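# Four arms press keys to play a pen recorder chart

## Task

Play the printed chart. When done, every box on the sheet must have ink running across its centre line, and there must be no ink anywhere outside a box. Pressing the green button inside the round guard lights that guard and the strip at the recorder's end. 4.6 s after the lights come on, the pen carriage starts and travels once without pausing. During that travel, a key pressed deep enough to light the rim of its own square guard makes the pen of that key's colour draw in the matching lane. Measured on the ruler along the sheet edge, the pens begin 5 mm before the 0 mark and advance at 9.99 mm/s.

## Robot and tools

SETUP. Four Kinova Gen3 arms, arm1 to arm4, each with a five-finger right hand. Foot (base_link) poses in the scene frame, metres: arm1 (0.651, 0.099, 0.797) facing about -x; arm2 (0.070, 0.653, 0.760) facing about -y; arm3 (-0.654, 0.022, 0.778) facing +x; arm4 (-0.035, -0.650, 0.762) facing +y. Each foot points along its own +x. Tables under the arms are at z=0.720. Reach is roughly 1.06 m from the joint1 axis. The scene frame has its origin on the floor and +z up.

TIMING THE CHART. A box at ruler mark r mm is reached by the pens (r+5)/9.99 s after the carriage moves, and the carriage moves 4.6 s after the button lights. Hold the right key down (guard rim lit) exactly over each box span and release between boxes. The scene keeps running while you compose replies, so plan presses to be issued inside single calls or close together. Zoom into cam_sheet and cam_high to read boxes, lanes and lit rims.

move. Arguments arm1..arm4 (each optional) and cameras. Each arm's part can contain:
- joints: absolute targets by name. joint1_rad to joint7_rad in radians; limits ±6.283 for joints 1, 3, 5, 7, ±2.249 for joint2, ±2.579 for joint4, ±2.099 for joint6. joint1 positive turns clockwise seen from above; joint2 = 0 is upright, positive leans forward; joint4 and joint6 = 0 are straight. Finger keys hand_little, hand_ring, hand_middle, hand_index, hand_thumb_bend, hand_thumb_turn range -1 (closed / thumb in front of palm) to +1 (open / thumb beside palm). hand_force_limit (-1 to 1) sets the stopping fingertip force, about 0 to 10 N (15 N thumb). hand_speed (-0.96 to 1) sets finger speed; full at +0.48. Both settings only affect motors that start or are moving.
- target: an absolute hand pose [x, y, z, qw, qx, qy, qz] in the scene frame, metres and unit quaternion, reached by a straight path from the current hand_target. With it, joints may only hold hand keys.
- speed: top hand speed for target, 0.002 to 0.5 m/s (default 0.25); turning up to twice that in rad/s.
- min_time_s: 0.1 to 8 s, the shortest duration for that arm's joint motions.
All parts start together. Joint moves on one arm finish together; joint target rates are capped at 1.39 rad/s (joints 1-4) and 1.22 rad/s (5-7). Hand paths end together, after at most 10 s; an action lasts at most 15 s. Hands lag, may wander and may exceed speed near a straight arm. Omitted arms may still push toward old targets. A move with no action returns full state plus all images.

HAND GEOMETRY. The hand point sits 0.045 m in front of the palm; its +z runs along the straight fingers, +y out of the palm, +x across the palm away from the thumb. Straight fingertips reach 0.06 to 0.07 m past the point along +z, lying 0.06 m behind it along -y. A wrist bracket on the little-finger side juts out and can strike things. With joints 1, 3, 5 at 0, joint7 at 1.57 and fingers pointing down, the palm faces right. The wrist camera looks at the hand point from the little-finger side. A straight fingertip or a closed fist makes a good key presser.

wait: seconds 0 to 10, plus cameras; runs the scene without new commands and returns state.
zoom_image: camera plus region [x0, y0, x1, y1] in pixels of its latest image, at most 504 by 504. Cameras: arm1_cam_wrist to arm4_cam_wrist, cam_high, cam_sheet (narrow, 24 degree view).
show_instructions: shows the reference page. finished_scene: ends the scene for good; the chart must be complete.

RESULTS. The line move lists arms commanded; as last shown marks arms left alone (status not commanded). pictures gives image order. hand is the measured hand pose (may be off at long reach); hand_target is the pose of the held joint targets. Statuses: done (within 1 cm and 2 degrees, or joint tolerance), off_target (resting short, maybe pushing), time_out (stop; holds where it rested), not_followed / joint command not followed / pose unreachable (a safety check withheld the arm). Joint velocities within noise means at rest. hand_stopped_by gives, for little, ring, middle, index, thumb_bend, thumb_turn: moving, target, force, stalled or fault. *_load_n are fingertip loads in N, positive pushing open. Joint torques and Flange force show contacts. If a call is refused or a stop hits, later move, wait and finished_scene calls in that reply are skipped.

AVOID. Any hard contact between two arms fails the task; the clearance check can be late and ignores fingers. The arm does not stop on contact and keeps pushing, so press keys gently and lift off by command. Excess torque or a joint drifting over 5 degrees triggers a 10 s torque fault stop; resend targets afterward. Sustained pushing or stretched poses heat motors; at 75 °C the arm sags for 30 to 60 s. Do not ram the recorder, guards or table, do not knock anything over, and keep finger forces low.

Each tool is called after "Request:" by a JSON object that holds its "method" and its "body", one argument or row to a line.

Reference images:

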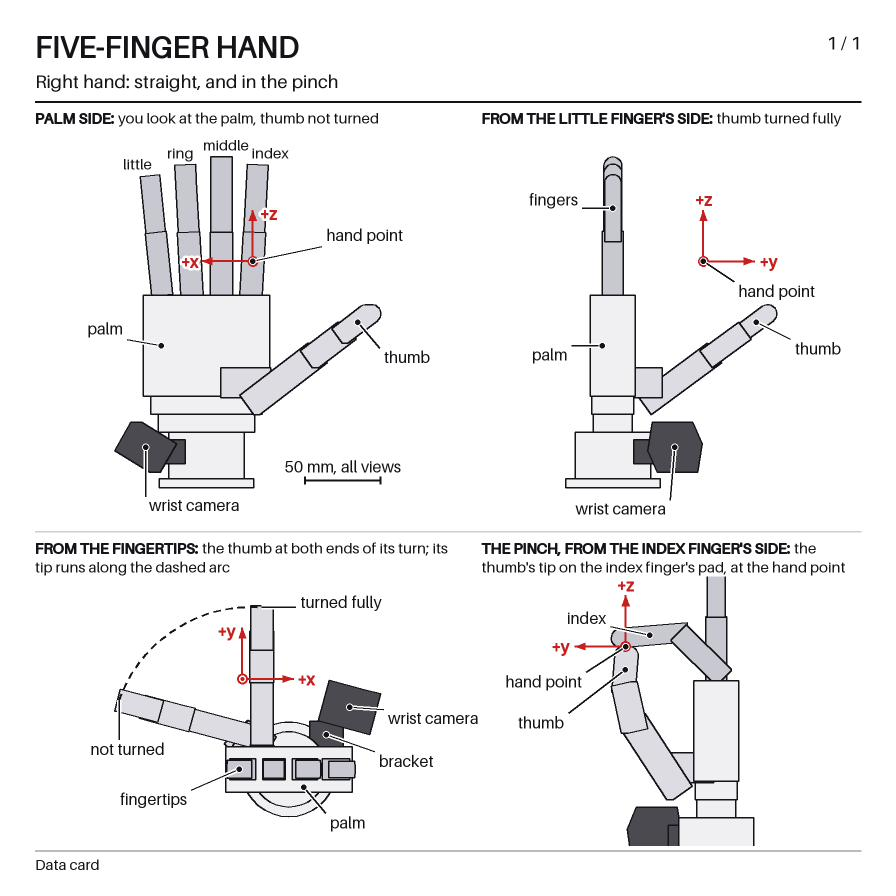

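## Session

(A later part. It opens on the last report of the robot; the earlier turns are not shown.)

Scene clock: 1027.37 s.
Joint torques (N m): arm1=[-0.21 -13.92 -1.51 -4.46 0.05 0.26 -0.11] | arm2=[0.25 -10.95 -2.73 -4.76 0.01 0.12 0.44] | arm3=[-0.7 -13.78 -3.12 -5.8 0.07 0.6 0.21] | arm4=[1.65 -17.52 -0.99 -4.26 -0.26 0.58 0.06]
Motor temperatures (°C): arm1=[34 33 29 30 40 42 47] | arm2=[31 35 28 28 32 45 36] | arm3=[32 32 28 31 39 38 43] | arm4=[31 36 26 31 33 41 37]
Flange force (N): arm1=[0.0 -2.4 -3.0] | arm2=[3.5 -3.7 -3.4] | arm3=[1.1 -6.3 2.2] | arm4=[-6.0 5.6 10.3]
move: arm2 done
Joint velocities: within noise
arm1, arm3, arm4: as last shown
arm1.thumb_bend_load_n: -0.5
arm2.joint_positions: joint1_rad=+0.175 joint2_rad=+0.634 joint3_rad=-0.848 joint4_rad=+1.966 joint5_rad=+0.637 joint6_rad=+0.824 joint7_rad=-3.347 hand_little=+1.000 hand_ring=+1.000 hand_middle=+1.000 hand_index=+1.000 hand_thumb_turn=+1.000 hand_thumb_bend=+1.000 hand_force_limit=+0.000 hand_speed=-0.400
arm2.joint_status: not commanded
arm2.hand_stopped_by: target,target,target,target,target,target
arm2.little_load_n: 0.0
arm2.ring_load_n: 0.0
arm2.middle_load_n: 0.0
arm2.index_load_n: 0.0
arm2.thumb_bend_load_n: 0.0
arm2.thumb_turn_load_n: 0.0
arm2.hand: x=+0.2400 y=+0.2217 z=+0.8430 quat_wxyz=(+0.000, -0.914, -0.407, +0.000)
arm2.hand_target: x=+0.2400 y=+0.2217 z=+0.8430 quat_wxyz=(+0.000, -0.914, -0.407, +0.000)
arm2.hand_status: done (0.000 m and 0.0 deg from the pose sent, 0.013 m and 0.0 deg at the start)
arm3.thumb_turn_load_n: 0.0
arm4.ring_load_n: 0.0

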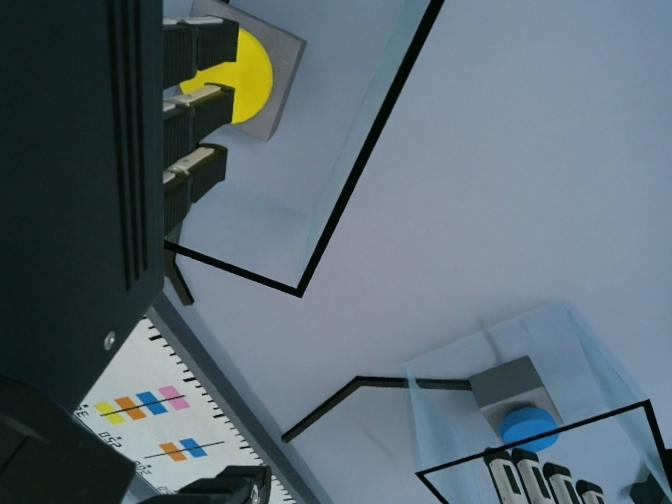

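Request:
{"method": "move", "body": {
  "arm2": {"target": [0.2400, 0.2217, 0.94, 0, 0.9135, 0.4067, 0], "speed": 0.15}
}}

Request:
{"method": "move", "body": {
  "arm2": {"target": [0.5799, 0.3885, 0.95, 0, 0.9135, 0.4067, 0], "speed": 0.2, "joints": {"hand_ring": -0.8, "hand_little": -0.8, "hand_index": -0.8}}
}}

Request:
{"method": "move", "body": {
  "arm2": {"target": [0.5799, 0.3885, 0.845, 0, 0.9135, 0.4067, 0], "speed": 0.1},
  "cameras": ["arm2_cam_wrist", "cam_high"]
}}

Scene clock: 1072.17 s.
Joint torques (N m): arm1=[-0.21 -13.92 -1.52 -4.45 0.07 0.23 -0.1] | arm2=[0.23 -9.44 -2.49 -6.53 0.05 0.12 0.42] | arm3=[-0.69 -13.73 -3.15 -5.81 0.09 0.58 0.25] | arm4=[1.63 -17.59 -1.02 -4.26 -0.27 0.57 0.04]
Motor temperatures (°C): arm1=[34 33 29 30 40 42 47] | arm2=[31 35 28 28 32 45 36] | arm3=[32 32 28 31 39 38 43] | arm4=[31 37 26 31 33 41 37]
Flange force (N): arm1=[0.0 -2.3 -3.1] | arm2=[3.8 -4.5 -2.1] | arm3=[1.2 -6.4 2.2] | arm4=[-6.1 5.5 10.4]
move: arm2 done
Joint velocities: within noise
arm1, arm3, arm4: as last shown
arm1.thumb_bend_load_n: 0.0
arm2.joint_positions: joint1_rad=+0.288 joint2_rad=+0.478 joint3_rad=-0.981 joint4_rad=+1.831 joint5_rad=+0.442 joint6_rad=+1.065 joint7_rad=-3.179 hand_little=+1.000 hand_ring=+1.000 hand_middle=+1.000 hand_index=+1.000 hand_thumb_turn=+1.000 hand_thumb_bend=+1.000 hand_force_limit=+0.000 hand_speed=-0.400
arm2.joint_status: not commanded
arm2.hand_stopped_by: target,target,target,target,target,target
arm2.little_load_n: 0.5
arm2.ring_load_n: 0.0
arm2.middle_load_n: 0.0
arm2.index_load_n: 0.0
arm2.thumb_bend_load_n: 0.0
arm2.thumb_turn_load_n: 0.0
arm2.hand: x=+0.2400 y=+0.2217 z=+0.9400 quat_wxyz=(+0.000, -0.914, -0.407, +0.000)
arm2.hand_target: x=+0.2400 y=+0.2217 z=+0.9400 quat_wxyz=(+0.000, -0.914, -0.407, +0.000)
arm2.hand_status: done (0.000 m and 0.0 deg from the pose sent, 0.097 m and 0.0 deg at the start)
pictures: none

Scene clock: 1074.63 s.
Joint torques (N m): arm1=[-0.21 -13.92 -1.49 -4.45 0.03 0.23 -0.12] | arm2=[0.14 -14.79 -3.34 -6.72 0.02 0.19 0.42] | arm3=[-0.73 -13.72 -3.14 -5.8 0.05 0.59 0.2] | arm4=[1.68 -17.49 -1.1 -4.22 -0.28 0.6 0.01]
Motor temperatures (°C): arm1=[34 33 29 30 40 42 46] | arm2=[31 35 28 28 32 45 36] | arm3=[32 32 28 31 39 38 43] | arm4=[31 37 26 31 33 41 37]
Flange force (N): arm1=[-0.1 -2.4 -3.1] | arm2=[-1.3 -6.6 -1.6] | arm3=[1.0 -6.4 2.1] | arm4=[-6.1 5.6 10.3]
move: arm2 done
Joint velocities: within noise
arm1, arm3, arm4: as last shown
arm2.joint_positions: joint1_rad=-0.726 joint2_rad=+0.712 joint3_rad=-0.885 joint4_rad=+1.367 joint5_rad=+0.552 joint6_rad=+1.305 joint7_rad=-3.946 hand_little=-0.800 hand_ring=-0.800 hand_middle=+1.000 hand_index=-0.800 hand_thumb_turn=+1.000 hand_thumb_bend=+1.000 hand_force_limit=+0.000 hand_speed=-0.400
arm2.joint_status: all done
arm2.hand_stopped_by: target,target,target,target,target,target
arm2.little_load_n: 0.0
arm2.ring_load_n: 0.0
arm2.middle_load_n: 0.0
arm2.index_load_n: 0.0
arm2.thumb_bend_load_n: 0.0
arm2.thumb_turn_load_n: 0.0
arm2.hand: x=+0.5799 y=+0.3885 z=+0.9500 quat_wxyz=(+0.000, -0.914, -0.407, +0.000)
arm2.hand_target: x=+0.5799 y=+0.3885 z=+0.9500 quat_wxyz=(+0.000, -0.914, -0.407, +0.000)
arm2.hand_status: done (0.000 m and 0.0 deg from the pose sent, 0.379 m and 0.0 deg at the start)
pictures: none

Scene clock: 1076.20 s.
Joint torques (N m): arm1=[-0.22 -13.94 -1.52 -4.47 0.06 0.25 -0.11] | arm2=[0.19 -15.56 -3.73 -5.63 0.05 0.19 0.39] | arm3=[-0.71 -13.73 -3.13 -5.82 0.08 0.58 0.23] | arm4=[1.59 -17.51 -1.09 -4.35 -0.26 0.57 0.02]
Motor temperatures (°C): arm1=[34 33 29 30 40 42 46] | arm2=[31 35 28 28 32 45 36] | arm3=[32 32 28 31 39 38 43] | arm4=[31 37 26 31 33 41 37]
Flange force (N): arm1=[0.0 -2.4 -3.0] | arm2=[-0.9 -5.7 -3.0] | arm3=[1.1 -6.4 2.2] | arm4=[-5.8 5.3 10.3]
move: arm2 done
Joint velocities: within noise
arm1, arm3, arm4: as last shown
arm2.joint_positions: joint1_rad=-0.750 joint2_rad=+0.838 joint3_rad=-0.815 joint4_rad=+1.508 joint5_rad=+0.662 joint6_rad=+1.074 joint7_rad=-4.035 hand_little=-0.800 hand_ring=-0.800 hand_middle=+1.000 hand_index=-0.800 hand_thumb_turn=+1.000 hand_thumb_bend=+1.000 hand_force_limit=+0.000 hand_speed=-0.400
arm2.joint_status: not commanded
arm2.hand_stopped_by: target,target,target,target,target,target
arm2.little_load_n: 0.0
arm2.ring_load_n: 0.0
arm2.middle_load_n: 0.0
arm2.index_load_n: 0.0
arm2.thumb_bend_load_n: 0.0
arm2.thumb_turn_load_n: 0.0
arm2.hand: x=+0.5799 y=+0.3885 z=+0.8450 quat_wxyz=(+0.000, -0.914, -0.407, +0.000)
arm2.hand_target: x=+0.5799 y=+0.3885 z=+0.8450 quat_wxyz=(+0.000, -0.914, -0.407, +0.000)
arm2.hand_status: done (0.000 m and 0.0 deg from the pose sent, 0.105 m and 0.0 deg at the start)

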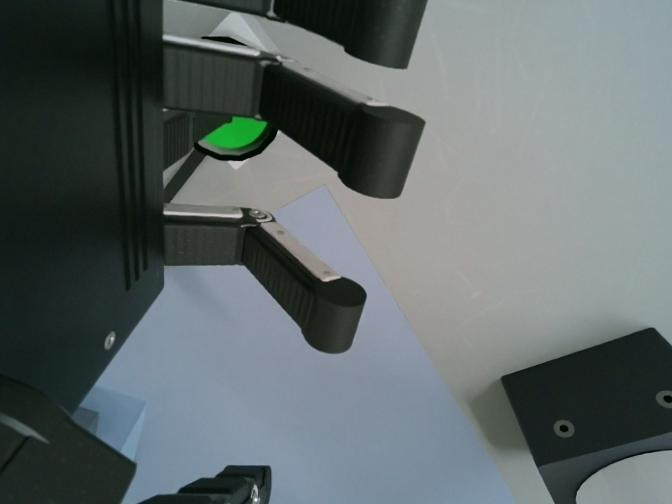

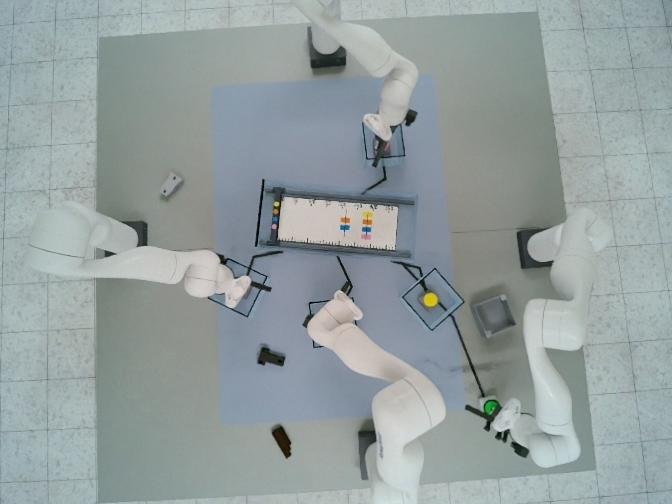

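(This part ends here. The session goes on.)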